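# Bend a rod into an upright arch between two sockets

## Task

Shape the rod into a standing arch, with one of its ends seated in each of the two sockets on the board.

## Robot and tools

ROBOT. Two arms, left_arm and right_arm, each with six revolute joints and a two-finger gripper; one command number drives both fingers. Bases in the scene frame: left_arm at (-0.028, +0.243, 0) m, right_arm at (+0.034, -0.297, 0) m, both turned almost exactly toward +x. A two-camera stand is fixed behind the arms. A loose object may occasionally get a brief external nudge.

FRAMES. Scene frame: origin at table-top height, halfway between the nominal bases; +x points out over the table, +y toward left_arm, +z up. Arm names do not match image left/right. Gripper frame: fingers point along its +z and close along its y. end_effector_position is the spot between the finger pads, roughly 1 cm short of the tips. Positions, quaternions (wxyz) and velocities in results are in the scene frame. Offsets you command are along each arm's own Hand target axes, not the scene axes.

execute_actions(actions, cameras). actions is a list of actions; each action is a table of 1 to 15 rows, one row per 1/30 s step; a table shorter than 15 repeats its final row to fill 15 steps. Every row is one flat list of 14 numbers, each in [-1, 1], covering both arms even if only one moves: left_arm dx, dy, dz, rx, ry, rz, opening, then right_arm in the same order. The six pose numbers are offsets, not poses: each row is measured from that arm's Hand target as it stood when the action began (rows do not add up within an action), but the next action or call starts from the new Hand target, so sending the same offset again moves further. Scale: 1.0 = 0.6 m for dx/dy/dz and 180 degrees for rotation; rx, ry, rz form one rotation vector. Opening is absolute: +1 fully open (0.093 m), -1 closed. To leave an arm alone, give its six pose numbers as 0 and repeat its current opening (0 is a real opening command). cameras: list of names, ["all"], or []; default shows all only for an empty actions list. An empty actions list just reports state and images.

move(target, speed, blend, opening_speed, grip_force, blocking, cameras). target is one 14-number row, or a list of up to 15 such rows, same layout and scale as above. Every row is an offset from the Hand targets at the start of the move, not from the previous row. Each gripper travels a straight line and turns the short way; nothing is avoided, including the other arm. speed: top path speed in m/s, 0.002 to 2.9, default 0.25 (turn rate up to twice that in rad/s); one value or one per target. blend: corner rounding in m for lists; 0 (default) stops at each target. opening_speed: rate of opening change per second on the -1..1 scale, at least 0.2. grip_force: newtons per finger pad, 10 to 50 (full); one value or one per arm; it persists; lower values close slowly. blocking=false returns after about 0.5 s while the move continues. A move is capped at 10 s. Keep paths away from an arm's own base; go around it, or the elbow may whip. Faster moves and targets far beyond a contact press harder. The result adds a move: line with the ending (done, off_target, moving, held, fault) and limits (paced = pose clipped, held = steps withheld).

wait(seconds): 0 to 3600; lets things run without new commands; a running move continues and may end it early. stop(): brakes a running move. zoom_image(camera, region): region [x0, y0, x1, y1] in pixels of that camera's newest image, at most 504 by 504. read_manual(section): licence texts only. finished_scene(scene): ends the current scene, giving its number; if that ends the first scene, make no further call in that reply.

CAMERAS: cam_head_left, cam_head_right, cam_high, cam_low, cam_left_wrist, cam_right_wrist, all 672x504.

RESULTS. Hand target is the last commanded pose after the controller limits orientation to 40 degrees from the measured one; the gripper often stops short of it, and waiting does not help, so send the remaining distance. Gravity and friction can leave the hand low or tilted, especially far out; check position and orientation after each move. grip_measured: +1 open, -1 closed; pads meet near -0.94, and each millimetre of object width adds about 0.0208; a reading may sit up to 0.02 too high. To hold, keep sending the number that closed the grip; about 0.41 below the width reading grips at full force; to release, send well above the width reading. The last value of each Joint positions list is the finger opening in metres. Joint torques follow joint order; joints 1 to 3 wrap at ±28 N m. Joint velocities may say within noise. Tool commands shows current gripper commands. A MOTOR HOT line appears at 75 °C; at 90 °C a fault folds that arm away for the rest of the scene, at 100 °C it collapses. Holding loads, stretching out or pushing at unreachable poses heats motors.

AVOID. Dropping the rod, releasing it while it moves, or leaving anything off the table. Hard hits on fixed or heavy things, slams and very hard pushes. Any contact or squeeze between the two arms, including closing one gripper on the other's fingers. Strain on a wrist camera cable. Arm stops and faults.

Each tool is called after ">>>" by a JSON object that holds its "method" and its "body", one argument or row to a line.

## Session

Done. Scene 3.

>>> {"method": "execute_actions", "body": {
  "actions": []
}}

Scene clock: 0.00 s.
left_arm: end_effector_position=(+0.3665, +0.2846, +0.1017) grip_measured=+1.000 end_effector_quat_wxyz=(+0.577, -0.085, +0.808, +0.077) | right_arm: end_effector_position=(+0.4122, -0.3274, +0.0637) grip_measured=+1.000 end_effector_quat_wxyz=(+0.505, +0.069, +0.854, -0.103)
Joint positions: left_arm=[0.004 1.544 0.406 0.803 -0.209 -0.044 0.093] | right_arm=[0.049 1.553 0.406 0.635 0.29 0.039 0.093]
Joint velocities: within noise
Joint torques (N m): no reading
Heat: left arm: 34 °C; right arm: 32 °C.
Hand target: left_arm +0.3696, +0.2847, +0.1093; +0.587, -0.086, +0.802, +0.077 | right_arm +0.4136, -0.3273, +0.0657; +0.507, +0.069, +0.853, -0.102
Tool commands: left_gripper/opening=+1.0 right_gripper/opening=+1.0

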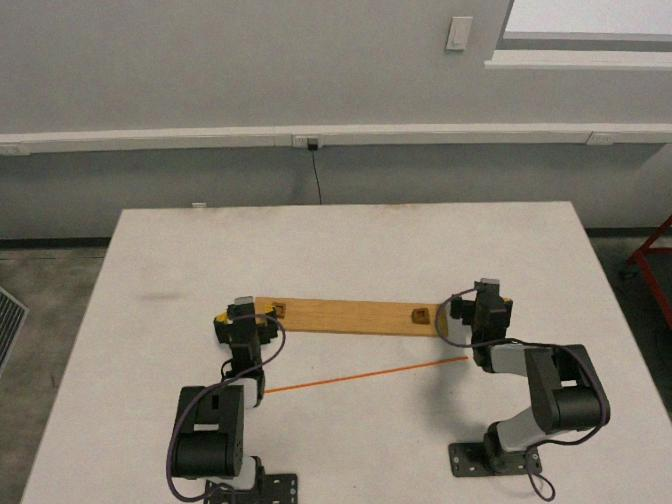

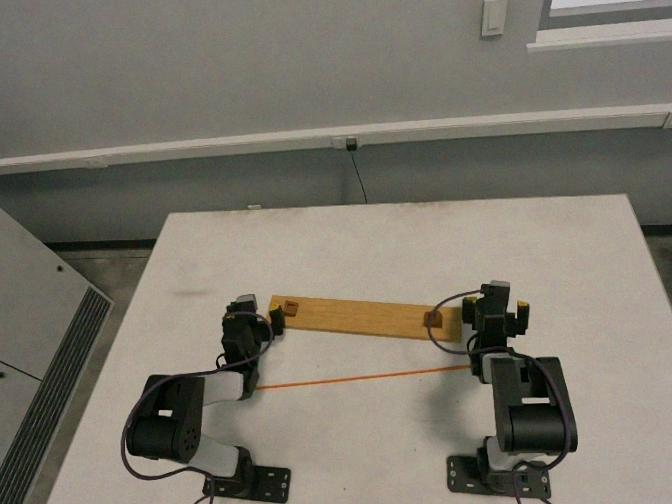

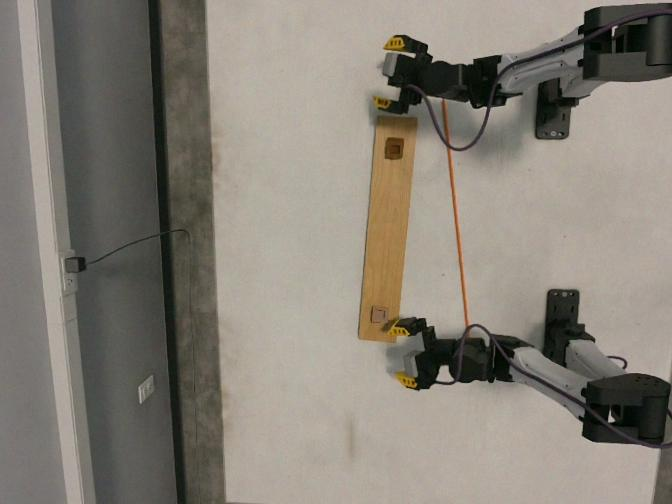

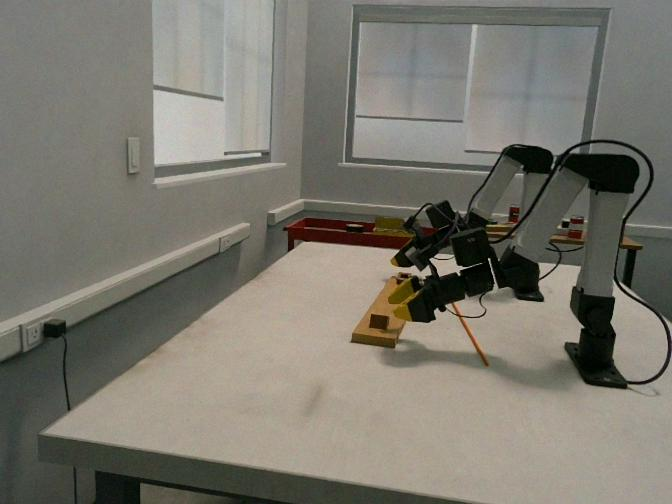

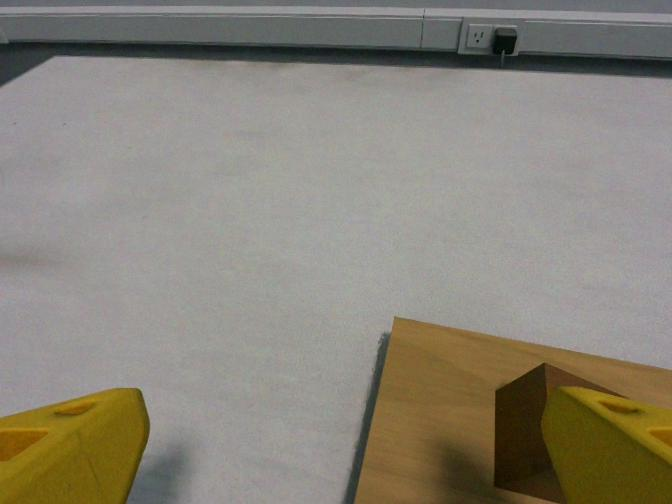

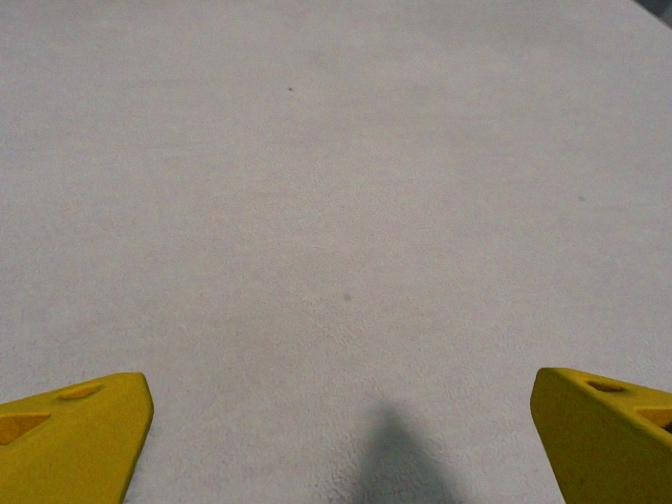

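>>> {"method": "move", "body": {
  "target": [-0.0615,-0.168,-0.3215,0.286,0.348,0.509,0.2,-0.081,0.0245,-0.333,-0.273,0.2565,-0.568,0.2],
  "speed": 0.45,
  "cameras": ["cam_high","cam_left_wrist","cam_right_wrist"]
}}

Scene clock: 30.10 s.
left_arm: end_effector_position=(+0.2223, +0.1464, +0.1944) grip_measured=+0.202 end_effector_quat_wxyz=(-0.033, +0.668, +0.737, +0.098) | right_arm: end_effector_position=(+0.2706, -0.2642, +0.1970) grip_measured=+0.201 end_effector_quat_wxyz=(+0.046, +0.732, -0.670, +0.113)
Joint positions: left_arm=[-0.509 1.588 1.57 -1.57 -0.207 0.975 0.055] | right_arm=[0.31 1.427 1.425 -1.536 0.242 -1.355 0.055]
Joint torques (N m): left_arm=[-0.53 -7.12 8.44 0.11 -0.12 -0.05] | right_arm=[0.69 -4.21 8.34 0.2 0.36 -0.21]
Heat: left arm: 41 °C; right arm: 35 °C.
Hand target: left_arm +0.2246, +0.1452, +0.2001; -0.095, +0.666, +0.734, +0.088 | right_arm +0.2702, -0.2649, +0.2000; +0.088, +0.736, -0.665, +0.097
Off the commanded pose: left_arm 0.006 m, 7 deg | right_arm 0.003 m, 5 deg.
joint sent to its limit (left arm) — joint 4 (wrist pitch), lower limit. The joint targets are off in orientation, not in position.
joint sent to its limit (right arm) — joint 4 (wrist pitch), lower limit. The joint targets are off in orientation, not in position.
move: off_target (left_arm, right_arm)

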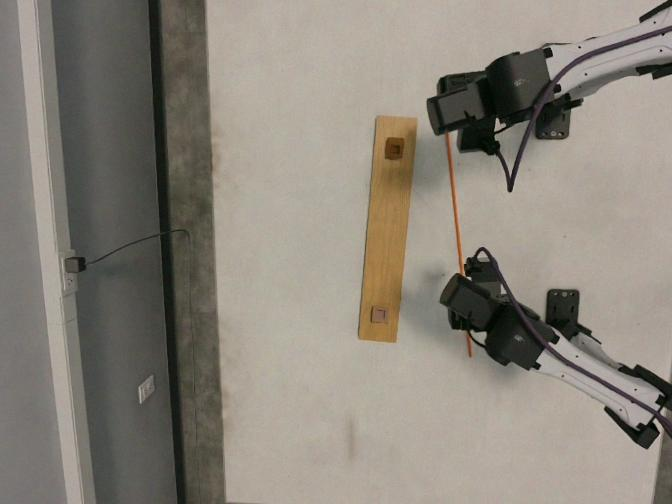

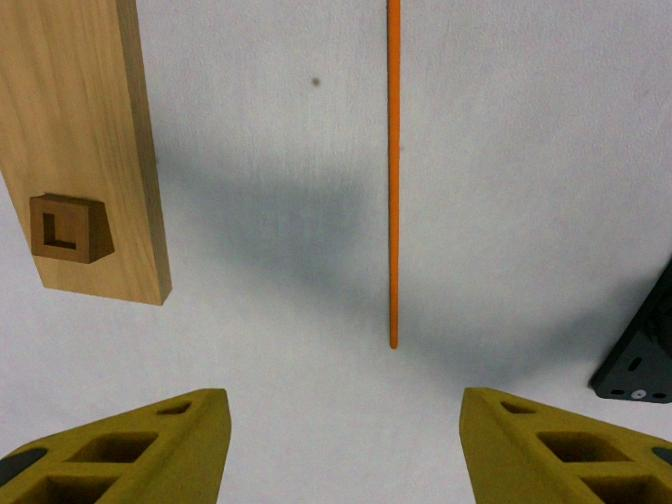

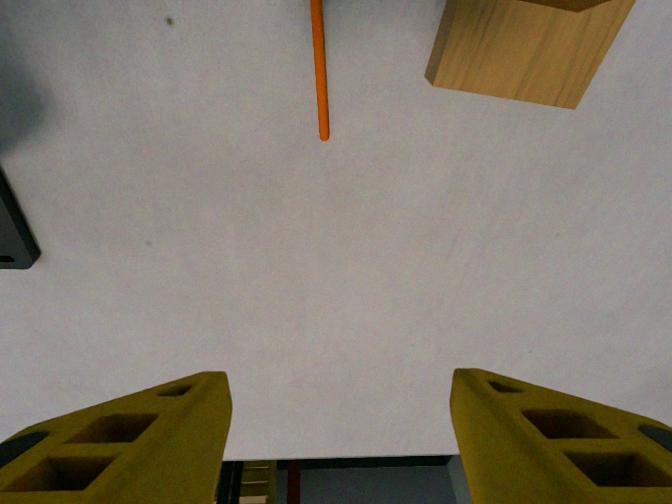

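>>> {"method": "move", "body": {
  "target": [0.042,0,0.2185,0,0,0,0.2,-0.140,-0.006,0.1695,0,0,0,0.2],
  "speed": 0.3,
  "cameras": ["cam_left_wrist","cam_right_wrist"]
}}

Scene clock: 40.27 s.
left_arm: end_effector_position=(+0.2184, +0.2003, +0.0853) grip_measured=+0.202 end_effector_quat_wxyz=(-0.088, +0.665, +0.736, +0.087) | right_arm: end_effector_position=(+0.2682, -0.2126, +0.0874) grip_measured=+0.201 end_effector_quat_wxyz=(+0.085, +0.737, -0.663, +0.100)
Joint positions: left_arm=[-0.338 1.586 1.125 -1.205 -0.23 1.133 0.055] | right_arm=[0.513 1.581 1.125 -1.215 0.244 -1.151 0.055]
Joint torques (N m): left_arm=[0.49 -6.04 4.93 0.16 -0.1 -0.05] | right_arm=[0.54 -5.12 5.57 0.33 0.16 0]
Heat: left arm: 38 °C; right arm: 35 °C.
Hand target: left_arm +0.2193, +0.2030, +0.0798; -0.095, +0.666, +0.734, +0.088 | right_arm +0.2680, -0.2101, +0.0799; +0.089, +0.736, -0.665, +0.097
Off the commanded pose: left_arm 0.006 m, 1 deg | right_arm 0.008 m, 1 deg.
move: done

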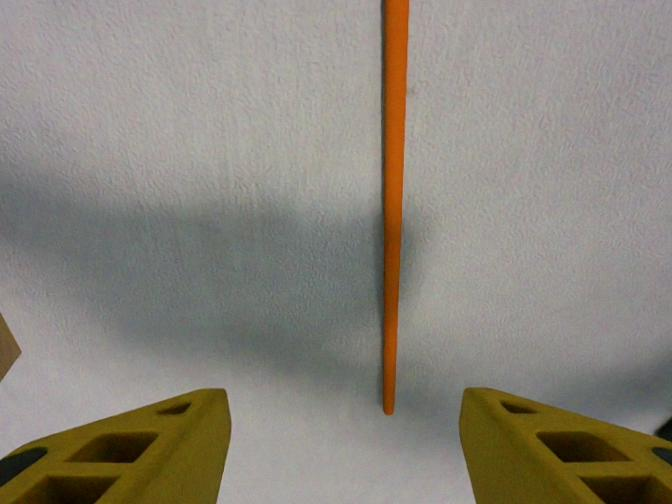

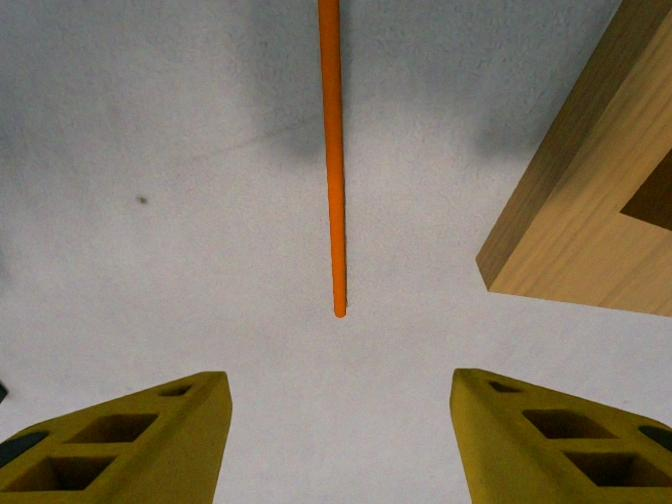

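>>> {"method": "move", "body": {
  "target": [0.052,-0.0325,0.075,0,0,-0.017,0.2,-0.083,0.004,0.048,0,0,-0.008,0.2],
  "speed": 0.25,
  "cameras": ["cam_left_wrist","cam_right_wrist"]
}}

Scene clock: 54.83 s.
left_arm: end_effector_position=(+0.1941, +0.2405, +0.0420) grip_measured=+0.202 end_effector_quat_wxyz=(-0.102, +0.646, +0.752, +0.082) | right_arm: end_effector_position=(+0.2621, -0.1744, +0.0460) grip_measured=+0.201 end_effector_quat_wxyz=(+0.090, +0.745, -0.653, +0.102)
Joint positions: left_arm=[-0.207 1.533 0.89 -1.026 -0.244 1.214 0.055] | right_arm=[0.649 1.701 1.08 -1.087 0.237 -1.038 0.055]
Joint torques (N m): left_arm=[0.47 -8.7 4.59 0.13 -0.09 -0.04] | right_arm=[0.54 -5.96 5.93 0.24 0.04 -0.01]
Heat: left arm: 36 °C; right arm: 34 °C.
Hand target: left_arm +0.1959, +0.2426, +0.0443; -0.093, +0.646, +0.752, +0.090 | right_arm +0.2615, -0.1700, +0.0392; +0.090, +0.744, -0.655, +0.096
Off the commanded pose: left_arm 0.004 m, 1 deg | right_arm 0.008 m, 1 deg.
move: done

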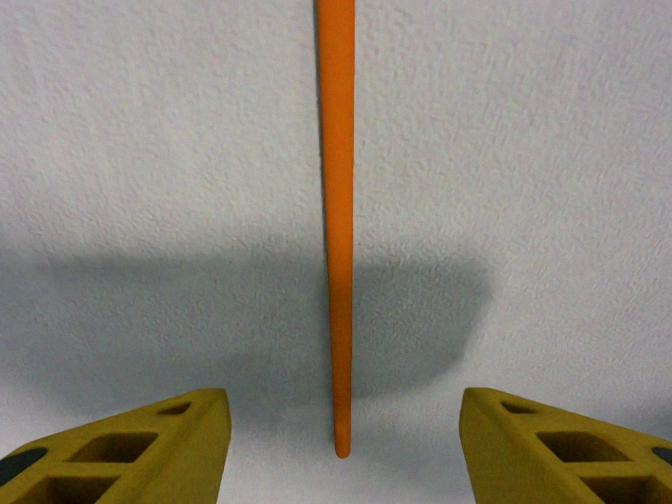

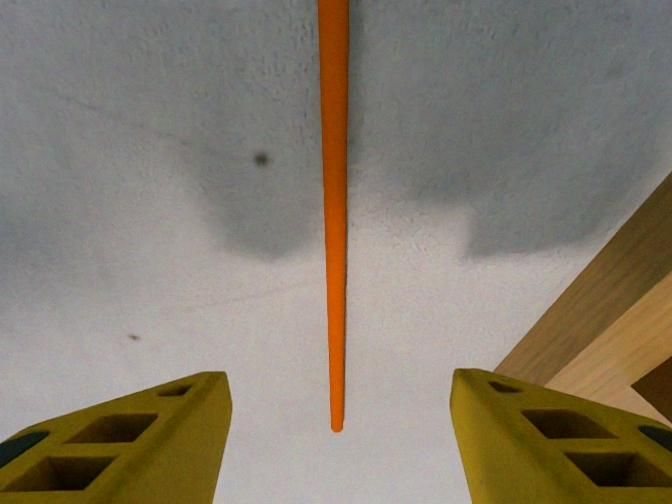

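>>> {"method": "move", "body": {
  "target": [
    [-0.0148,0,0.0552,0,0,0,0.2,-0.0156,0,0.0583,0,0,0,0.2],
    [-0.0148,0,0.0552,0,0,0,-1,-0.0156,0,0.0583,0,0,0,-1]
  ],
  "speed": 0.15,
  "opening_speed": 0.8,
  "cameras": ["cam_left_wrist","cam_right_wrist"]
}}

Scene clock: 62.53 s.
left_arm: end_effector_position=(+0.1978, +0.2413, +0.0163) grip_measured=-0.925 end_effector_quat_wxyz=(-0.089, +0.645, +0.753, +0.094) | right_arm: end_effector_position=(+0.2641, -0.1728, +0.0109) grip_measured=-0.966 end_effector_quat_wxyz=(+0.087, +0.745, -0.654, +0.103)
Joint positions: left_arm=[-0.206 1.563 0.806 -0.877 -0.252 1.215 0.001] | right_arm=[0.649 1.765 1.002 -0.94 0.237 -1.037 0]
Joint torques (N m): left_arm=[0.44 -5.03 4.04 0.3 -0.02 -0.03] | right_arm=[0.55 -6.22 5.09 0.25 0.04 0]
Heat: left arm: 36 °C; right arm: 34 °C.
Hand target: left_arm +0.1965, +0.2426, +0.0101; -0.093, +0.647, +0.752, +0.090 | right_arm +0.2612, -0.1701, +0.0030; +0.090, +0.744, -0.655, +0.096
Off the commanded pose: left_arm 0.007 m, 1 deg | right_arm 0.009 m, 1 deg.
move: done

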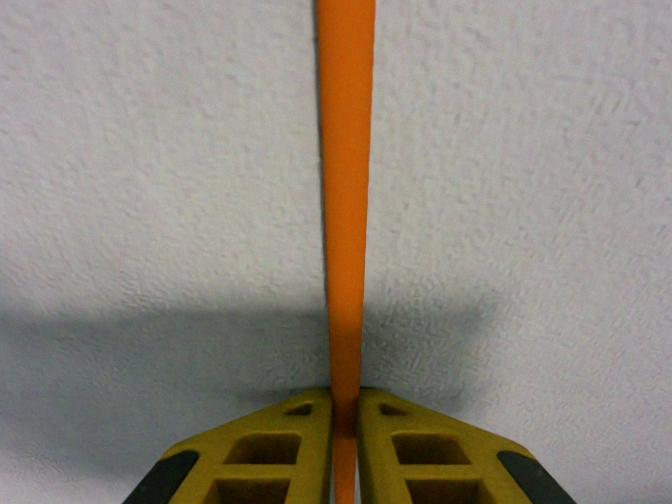

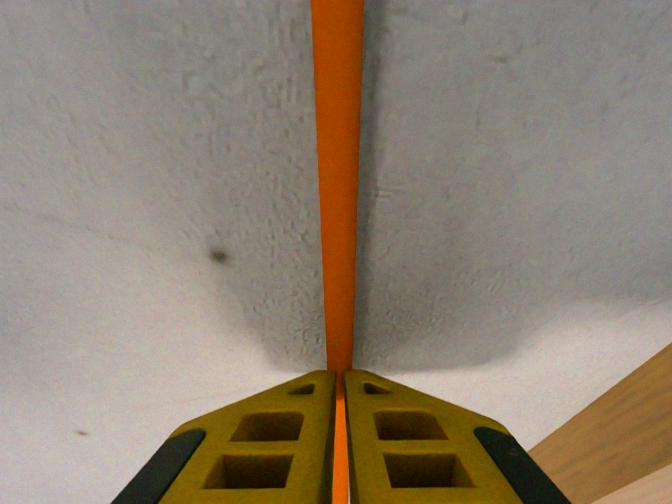

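>>> {"method": "move", "body": {
  "target": [
    [0,0,0,0,0,0,-1,0,0,0,0,0,0,-0.4],
    [0,0,0,0,0,0,-1,-0.008,0,0.028,0,0,0,-0.4],
    [0,0,0,0,0,0,-1,-0.008,0,0.028,0,0,0,-1]
  ],
  "speed": 0.08,
  "opening_speed": 0.8,
  "cameras": ["cam_right_wrist"]
}}

Scene clock: 68.70 s.
left_arm: end_effector_position=(+0.1979, +0.2413, +0.0163) grip_measured=-0.936 end_effector_quat_wxyz=(-0.089, +0.645, +0.753, +0.094) | right_arm: end_effector_position=(+0.2652, -0.1732, +0.0058) grip_measured=-0.927 end_effector_quat_wxyz=(+0.086, +0.744, -0.654, +0.108)
Joint positions: left_arm=[-0.206 1.563 0.806 -0.877 -0.252 1.215 0] | right_arm=[0.651 1.775 0.99 -0.914 0.245 -1.034 0.001]
Joint torques (N m): left_arm=[0.46 -5.03 4.04 0.3 -0.02 -0.04] | right_arm=[0.53 -3.92 3.07 0.64 -0.05 -0.02]
Heat: left arm: 36 °C; right arm: 34 °C.
Hand target: left_arm +0.1965, +0.2426, +0.0101; -0.093, +0.647, +0.752, +0.090 | right_arm +0.2611, -0.1698, -0.0145; +0.090, +0.744, -0.655, +0.096
Off the commanded pose: left_arm 0.007 m, 1 deg | right_arm 0.021 m, 1 deg.
move: off_target (right_arm); target 3's new opening was sent with right_arm's hand 0.021 m and 1 deg from that target

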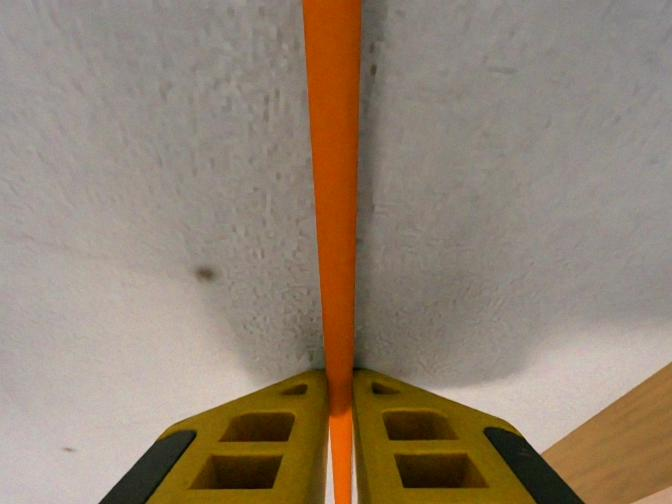

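>>> {"method": "move", "body": {
  "target": [0.0345,0,-0.129,0,0,0,-1,0.0453,0,-0.169,0,0,0,-1],
  "speed": 0.12,
  "cameras": ["cam_high","cam_left_wrist","cam_right_wrist"]
}}

Scene clock: 74.07 s.
left_arm: end_effector_position=(+0.1914, +0.2429, +0.0803) grip_measured=-0.936 end_effector_quat_wxyz=(-0.104, +0.646, +0.751, +0.086) | right_arm: end_effector_position=(+0.2623, -0.1732, +0.0799) grip_measured=-0.939 end_effector_quat_wxyz=(+0.101, +0.745, -0.652, +0.099)
Joint positions: left_arm=[-0.205 1.472 0.992 -1.189 -0.252 1.215 0] | right_arm=[0.651 1.686 1.2 -1.248 0.234 -1.034 0]
Joint torques (N m): left_arm=[0.27 -8.03 8.36 -0.13 -0.01 -0.05] | right_arm=[0.4 -10.07 8.62 -0.22 0.07 -0.03]
Heat: left arm: 36 °C; right arm: 35 °C.
Hand target: left_arm +0.1952, +0.2426, +0.0901; -0.093, +0.647, +0.752, +0.090 | right_arm +0.2619, -0.1696, +0.0905; +0.090, +0.744, -0.655, +0.096
Off the commanded pose: left_arm 0.011 m, 1 deg | right_arm 0.011 m, 1 deg.
move: off_target (left_arm, right_arm)

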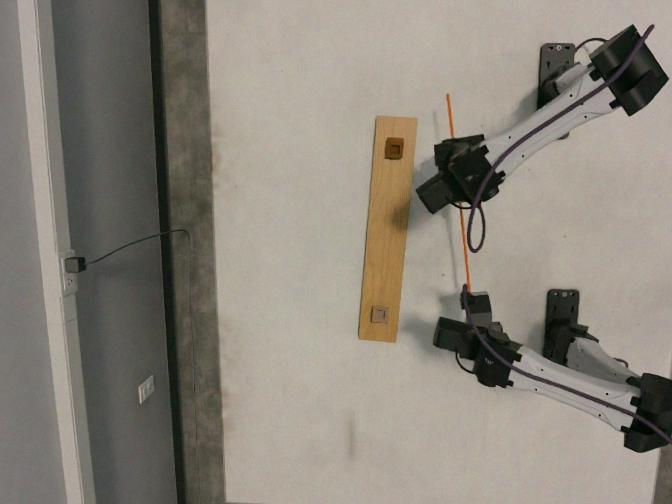

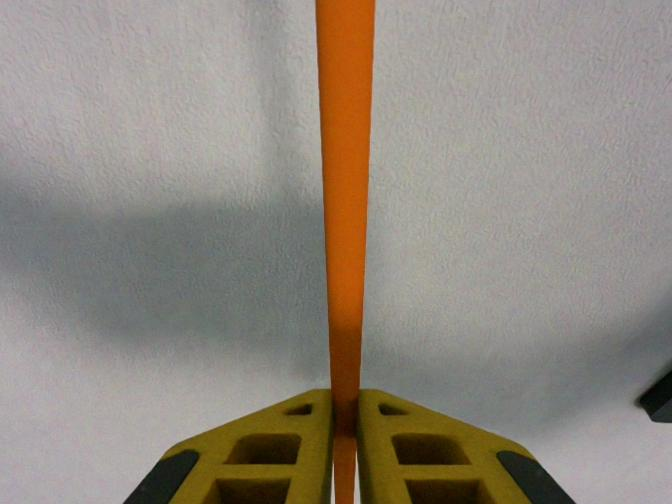

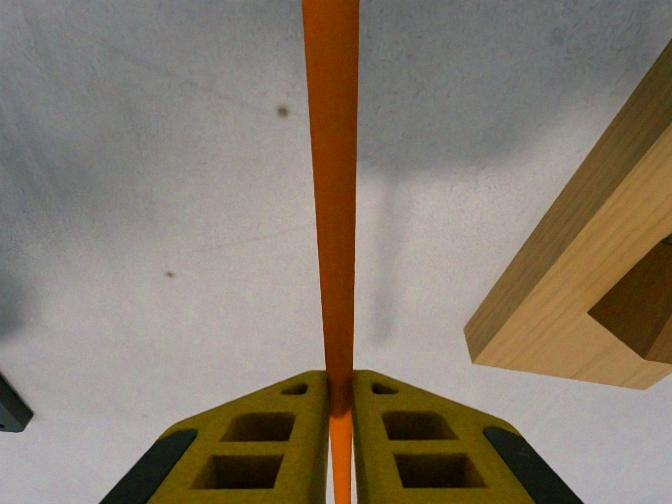

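>>> {"method": "move", "body": {
  "target": [-0.0035,0.268,-0.273,-0.492,-0.058,-0.071,-1,0.1195,-0.1035,-0.2445,0.4695,0.053,0.182,-1],
  "speed": 0.22,
  "cameras": ["cam_high","cam_left_wrist","cam_right_wrist","cam_low"]
}}

Scene clock: 96.73 s.
left_arm: end_effector_position=(+0.3571, +0.2241, +0.2525) grip_measured=-0.937 end_effector_quat_wxyz=(+0.449, +0.450, +0.546, +0.545) | right_arm: end_effector_position=(+0.3262, -0.1949, +0.2542) grip_measured=-0.940 end_effector_quat_wxyz=(+0.402, -0.398, +0.585, -0.581)
Joint positions: left_arm=[-0.241 1.195 0.522 0.671 -0.421 1.57 0] | right_arm=[0.881 1.116 0.487 0.624 1.248 -1.557 0]
Joint torques (N m): left_arm=[0.4 -4.07 6.38 2.13 0.25 -0.17] | right_arm=[-0.54 -2.07 6.79 1.81 -0.17 -0.12]
Heat: left arm: 38 °C; right arm: 37 °C.
Hand target: left_arm +0.3583, +0.2224, +0.2505; +0.455, +0.453, +0.541, +0.543 | right_arm +0.3286, -0.1926, +0.2503; +0.405, -0.405, +0.580, -0.580
Off the commanded pose: left_arm 0.003 m, 1 deg | right_arm 0.005 m, 1 deg.
move: done
Images, in order (width x height): cam_high 672x504, cam_low 672x504, cam_left_wrist 672x504, cam_right_wrist 672x504.

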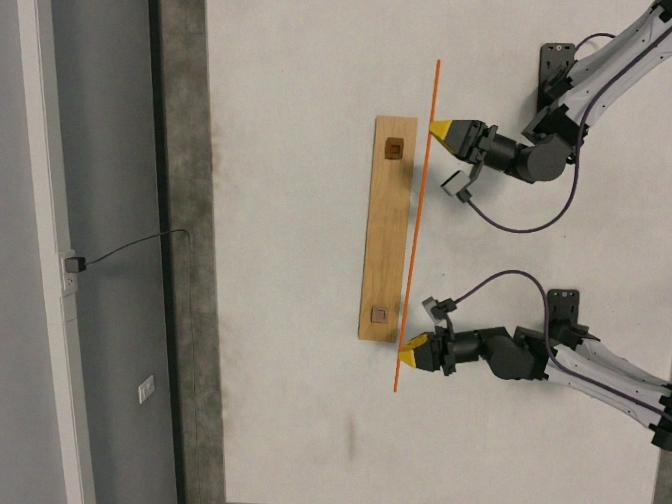

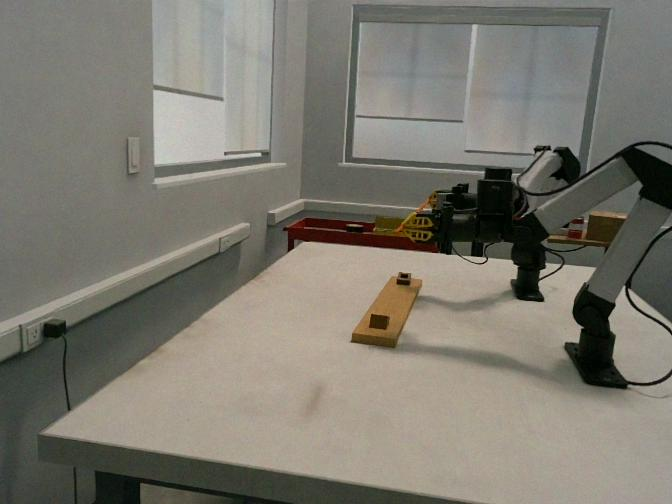

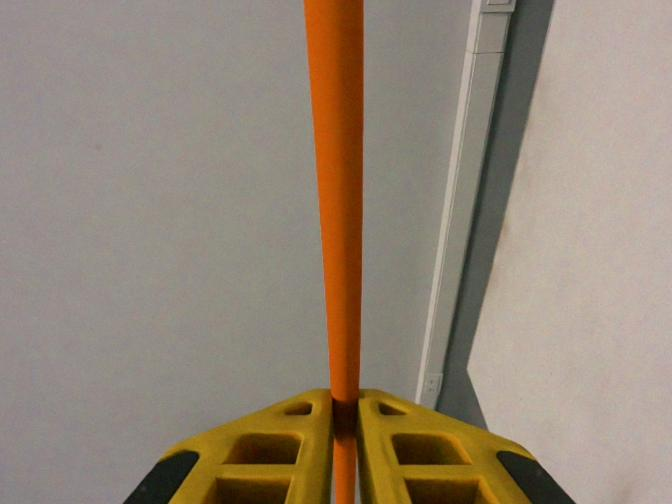

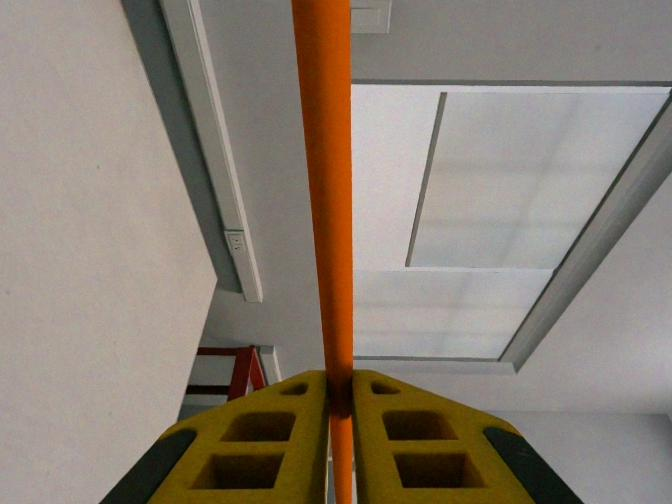

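>>> {"method": "move", "body": {
  "target": [-0.001,0,0.074,0,0.0133,0,-1,-0.043,0,0.095,0,-0.0133,0,-1],
  "speed": 0.2,
  "cameras": ["cam_high","cam_low"]
}}

Scene clock: 124.90 s.
left_arm: end_effector_position=(+0.3954, +0.2293, +0.2354) grip_measured=-0.937 end_effector_quat_wxyz=(+0.430, +0.455, +0.558, +0.544) | right_arm: end_effector_position=(+0.3844, -0.1928, +0.2406) grip_measured=-0.940 end_effector_quat_wxyz=(+0.403, -0.423, +0.575, -0.573)
Joint positions: left_arm=[-0.203 1.393 0.618 0.733 -0.408 1.57 0] | right_arm=[0.694 1.315 0.568 0.712 1.017 -1.562 0]
Joint torques (N m): left_arm=[0.4 -5.59 10.17 2.15 0.09 -0.17] | right_arm=[-0.57 -3.67 10.25 1.96 -0.16 -0.12]
Heat: left arm: 42 °C; right arm: 36 °C.
Hand target: left_arm +0.4021, +0.2297, +0.2507; +0.443, +0.442, +0.550, +0.553 | right_arm +0.3910, -0.1878, +0.2504; +0.418, -0.417, +0.571, -0.571
Off the commanded pose: left_arm 0.017 m, 3 deg | right_arm 0.013 m, 2 deg.
move: off_target (left_arm, right_arm)

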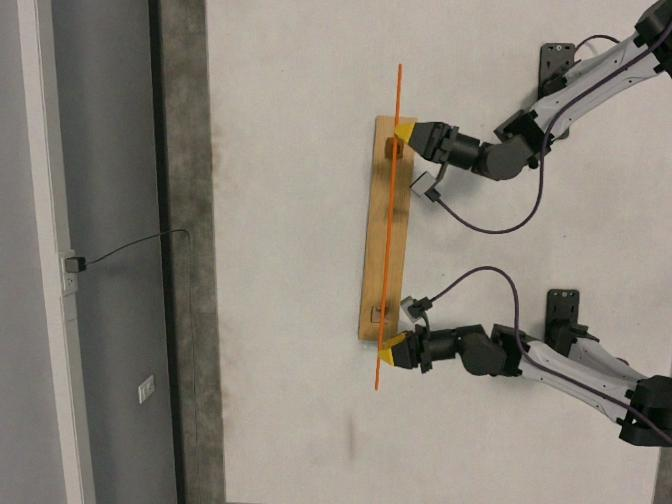

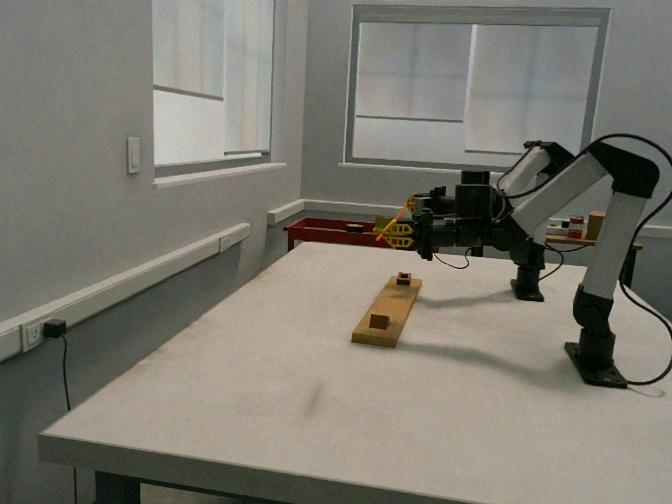

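>>> {"method": "move", "body": {
  "target": [
    [-0.0102,-0.0067,-0.0032,0.0312,0,-0.0994,-1,-0.0119,0.0063,-0.0026,-0.0199,0,0.0895,-1],
    [-0.0299,-0.0267,-0.0094,0.0625,0,-0.1987,-1,-0.0363,0.025,-0.0081,-0.0398,0,0.1789,-1],
    [-0.0587,-0.06,-0.0184,0.0937,0,-0.2981,-1,-0.0729,0.056,-0.0162,-0.0597,0,0.2684,-1],
    [-0.097,-0.1067,-0.0305,0.1249,0,-0.3975,-1,-0.122,0.1,-0.0271,-0.0796,0,0.3579,-1]
  ],
  "speed": 0.2,
  "blend": 0.02,
  "cameras": ["cam_high","cam_low","cam_head_right"]
}}

>>> {"method": "zoom_image", "body": {
  "camera": "cam_high",
  "region": [350, 100, 450, 360]
}}

>>> {"method": "zoom_image", "body": {
  "camera": "cam_low",
  "region": [340, 180, 450, 350]
}}

Scene clock: 143.27 s.
left_arm: end_effector_position=(+0.3938, +0.1931, +0.1844) grip_measured=-0.938 end_effector_quat_wxyz=(+0.570, +0.101, +0.804, +0.134) | right_arm: end_effector_position=(+0.3930, -0.1353, +0.1853) grip_measured=-0.941 end_effector_quat_wxyz=(+0.589, -0.096, +0.768, -0.234)
Joint positions: left_arm=[-0.261 1.402 0.702 0.361 -0.335 0.24 0] | right_arm=[0.798 1.495 0.711 0.399 1.017 -0.17 0]
Joint torques (N m): left_arm=[-1.87 -6.13 6.49 2.36 0.68 -0.62] | right_arm=[1.99 -5.12 10.59 1.85 -0.25 0.32]
Heat: left arm: 44 °C; right arm: 38 °C.
Hand target: left_arm +0.3970, +0.1689, +0.1865; +0.592, +0.112, +0.794, +0.080 | right_arm +0.3978, -0.1132, +0.1902; +0.604, -0.095, +0.768, -0.190
Off the commanded pose: left_arm 0.024 m, 7 deg | right_arm 0.023 m, 5 deg.
move: off_target (left_arm, right_arm)
Images, in order (width x height): cam_head_right 672x504, cam_high 672x504, cam_low 672x504.

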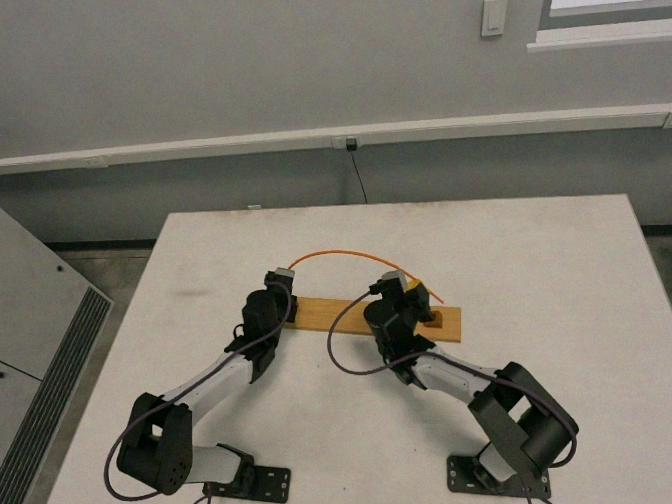

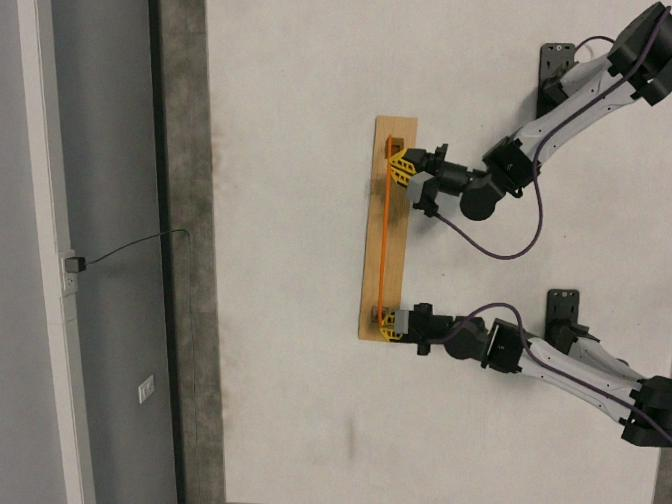

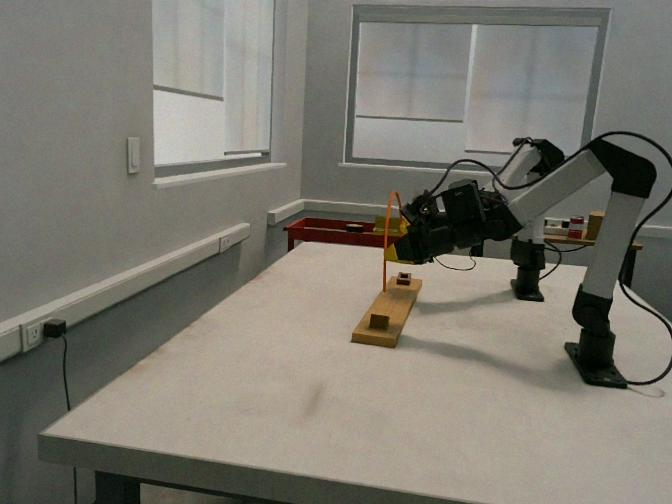

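Scaled by 1.938 from the camera's image (finer frame: 960x720).

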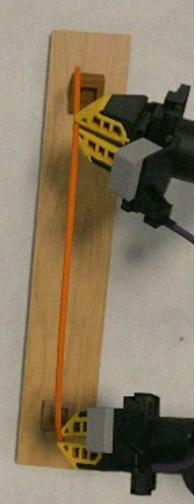

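Scaled by 2.965 from the camera's image (finer frame: 960x720).

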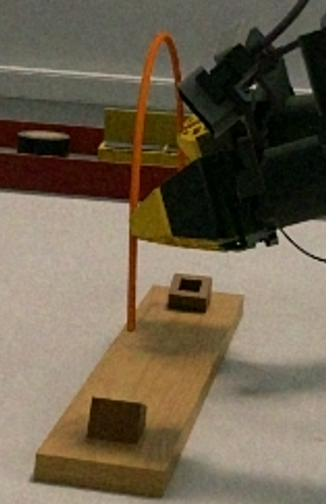

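>>> {"method": "move", "body": {
  "target": [-0.007,-0.0273,-0.002,0.0099,0,-0.0318,-1,-0.0055,0.0187,-0.0133,-0.0036,0,0.0163,-1],
  "speed": 0.15,
  "cameras": ["cam_high","cam_low"]
}}

>>> {"method": "zoom_image", "body": {
  "camera": "cam_high",
  "region": [350, 100, 450, 200]
}}

>>> {"method": "zoom_image", "body": {
  "camera": "cam_high",
  "region": [350, 280, 430, 360]
}}

>>> {"method": "zoom_image", "body": {
  "camera": "cam_low",
  "region": [350, 230, 430, 350]
}}

Scene clock: 168.47 s.
left_arm: end_effector_position=(+0.3923, +0.1784, +0.1814) grip_measured=-0.938 end_effector_quat_wxyz=(+0.576, +0.067, +0.810, +0.090) | right_arm: end_effector_position=(+0.3877, -0.1262, +0.1867) grip_measured=-0.941 end_effector_quat_wxyz=(+0.596, -0.072, +0.770, -0.217)
Joint positions: left_arm=[-0.296 1.41 0.702 0.361 -0.337 0.12 0] | right_arm=[0.834 1.505 0.733 0.365 1.054 -0.084 0]
Joint torques (N m): left_arm=[-2.37 -6.23 7.56 2.24 0.64 -0.54] | right_arm=[2.44 -5.08 10.69 1.8 -0.36 0.25]
Heat: left arm: 44 °C; right arm: 38 °C.
Hand target: left_arm +0.3957, +0.1519, +0.1865; +0.594, +0.081, +0.800, +0.038 | right_arm +0.3919, -0.1004, +0.1902; +0.608, -0.079, +0.771, -0.170
Off the commanded pose: left_arm 0.027 m, 7 deg | right_arm 0.026 m, 6 deg.
move: off_target (left_arm, right_arm)

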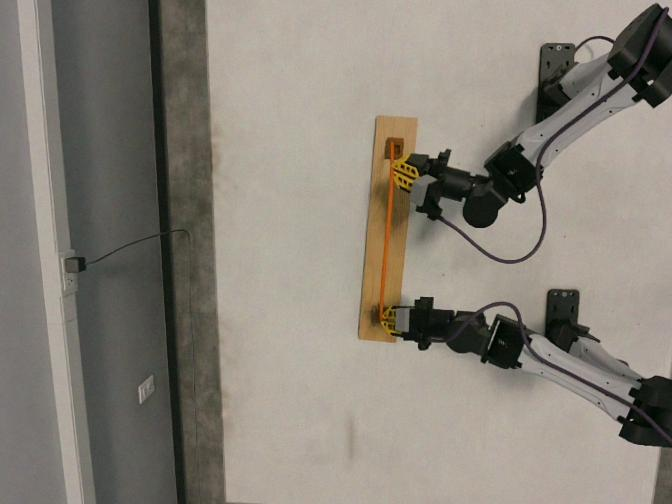

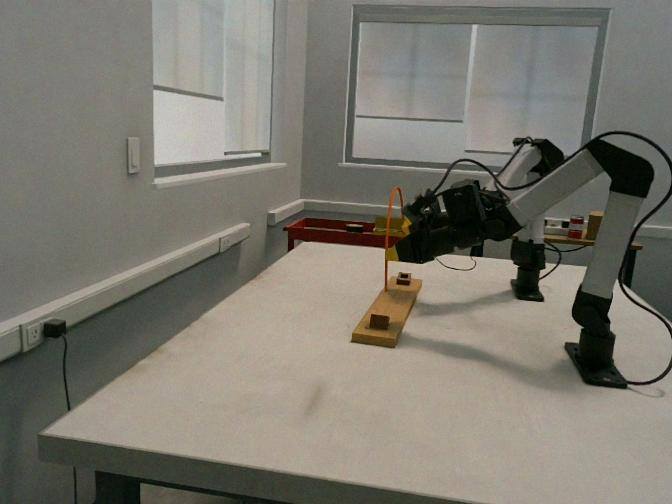

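Scaled by 5.040 from the camera's image (finer frame: 960x720).

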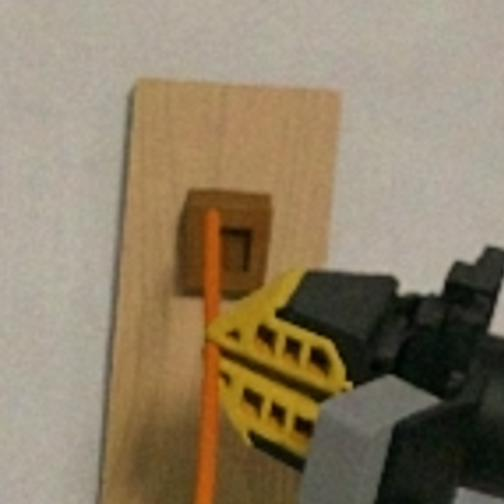

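Scaled by 6.300 from the camera's image (finer frame: 960x720).

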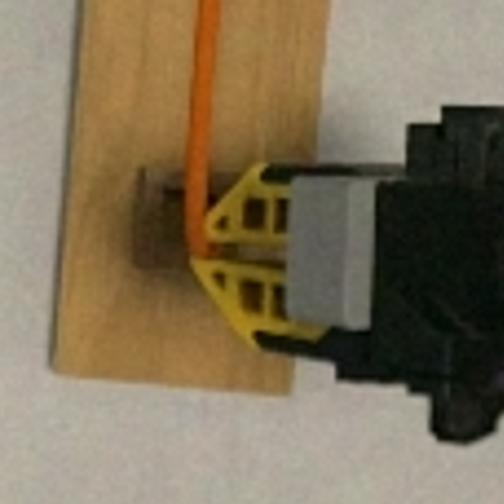

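Scaled by 4.200 from the camera's image (finer frame: 960x720).

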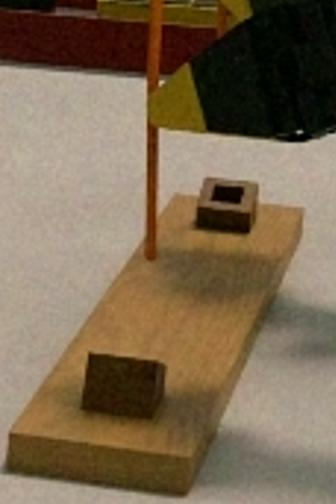

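>>> {"method": "move", "body": {
  "target": [0.0277,-0.0047,0.0227,0,0,0,-1,0.0293,0.0218,-0.0065,0,0,0,-1],
  "speed": 0.15,
  "cameras": ["cam_high","cam_low"]
}}

>>> {"method": "zoom_image", "body": {
  "camera": "cam_high",
  "region": [370, 120, 420, 180]
}}

>>> {"method": "zoom_image", "body": {
  "camera": "cam_high",
  "region": [350, 290, 410, 340]
}}

>>> {"method": "zoom_image", "body": {
  "camera": "cam_low",
  "region": [350, 230, 430, 350]
}}

Scene clock: 182.87 s.
left_arm: end_effector_position=(+0.3999, +0.1767, +0.1626) grip_measured=-0.938 end_effector_quat_wxyz=(+0.574, +0.064, +0.811, +0.090) | right_arm: end_effector_position=(+0.3835, -0.1191, +0.1741) grip_measured=-0.941 end_effector_quat_wxyz=(+0.593, -0.068, +0.771, -0.224)
Joint positions: left_arm=[-0.296 1.485 0.685 0.449 -0.34 0.113 0] | right_arm=[0.865 1.553 0.733 0.373 1.097 -0.046 0]
Joint torques (N m): left_arm=[-1.84 -6.35 6.72 2.35 0.72 -0.44] | right_arm=[2.71 -5.24 7.66 2.11 -0.45 0.2]
Heat: left arm: 45 °C; right arm: 39 °C.
Hand target: left_arm +0.4038, +0.1516, +0.1665; +0.594, +0.081, +0.800, +0.038 | right_arm +0.3849, -0.0934, +0.1703; +0.608, -0.079, +0.771, -0.170
Off the commanded pose: left_arm 0.026 m, 7 deg | right_arm 0.026 m, 7 deg.
move: off_target (left_arm, right_arm)

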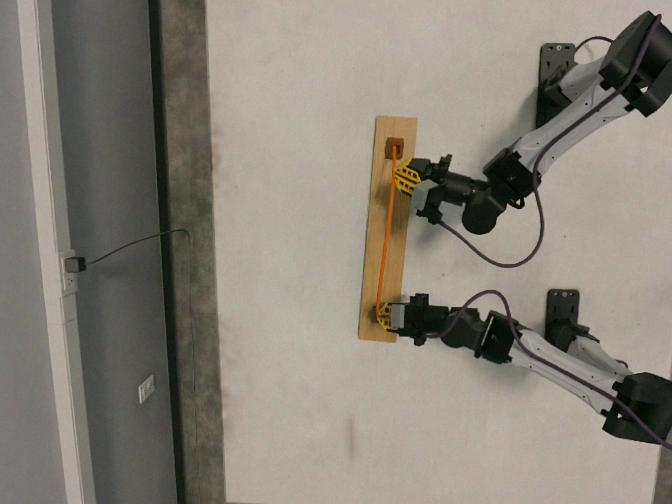

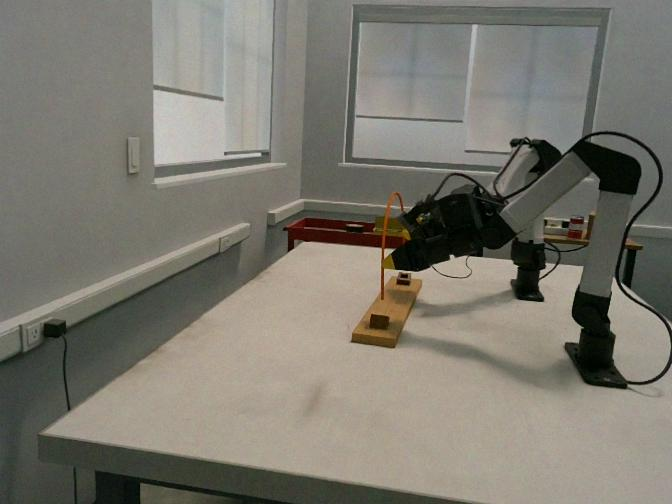

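Scaled by 8.400 from the camera's image (finer frame: 960x720).

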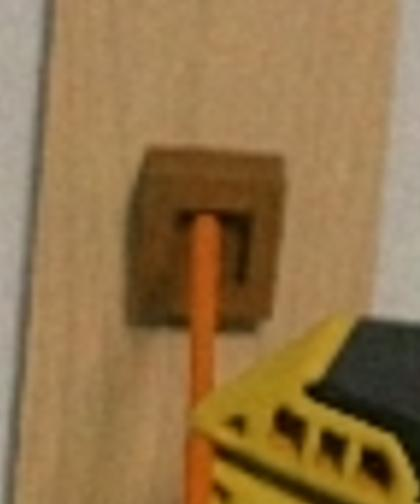

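Scaled by 8.400 from the camera's image (finer frame: 960x720).

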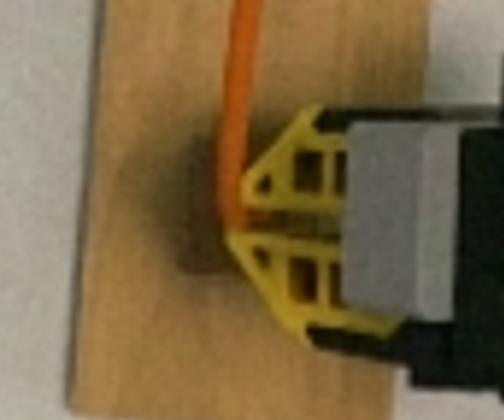

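Scaled by 4.200 from the camera's image (finer frame: 960x720).

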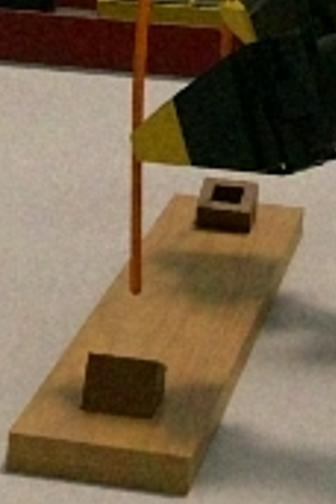

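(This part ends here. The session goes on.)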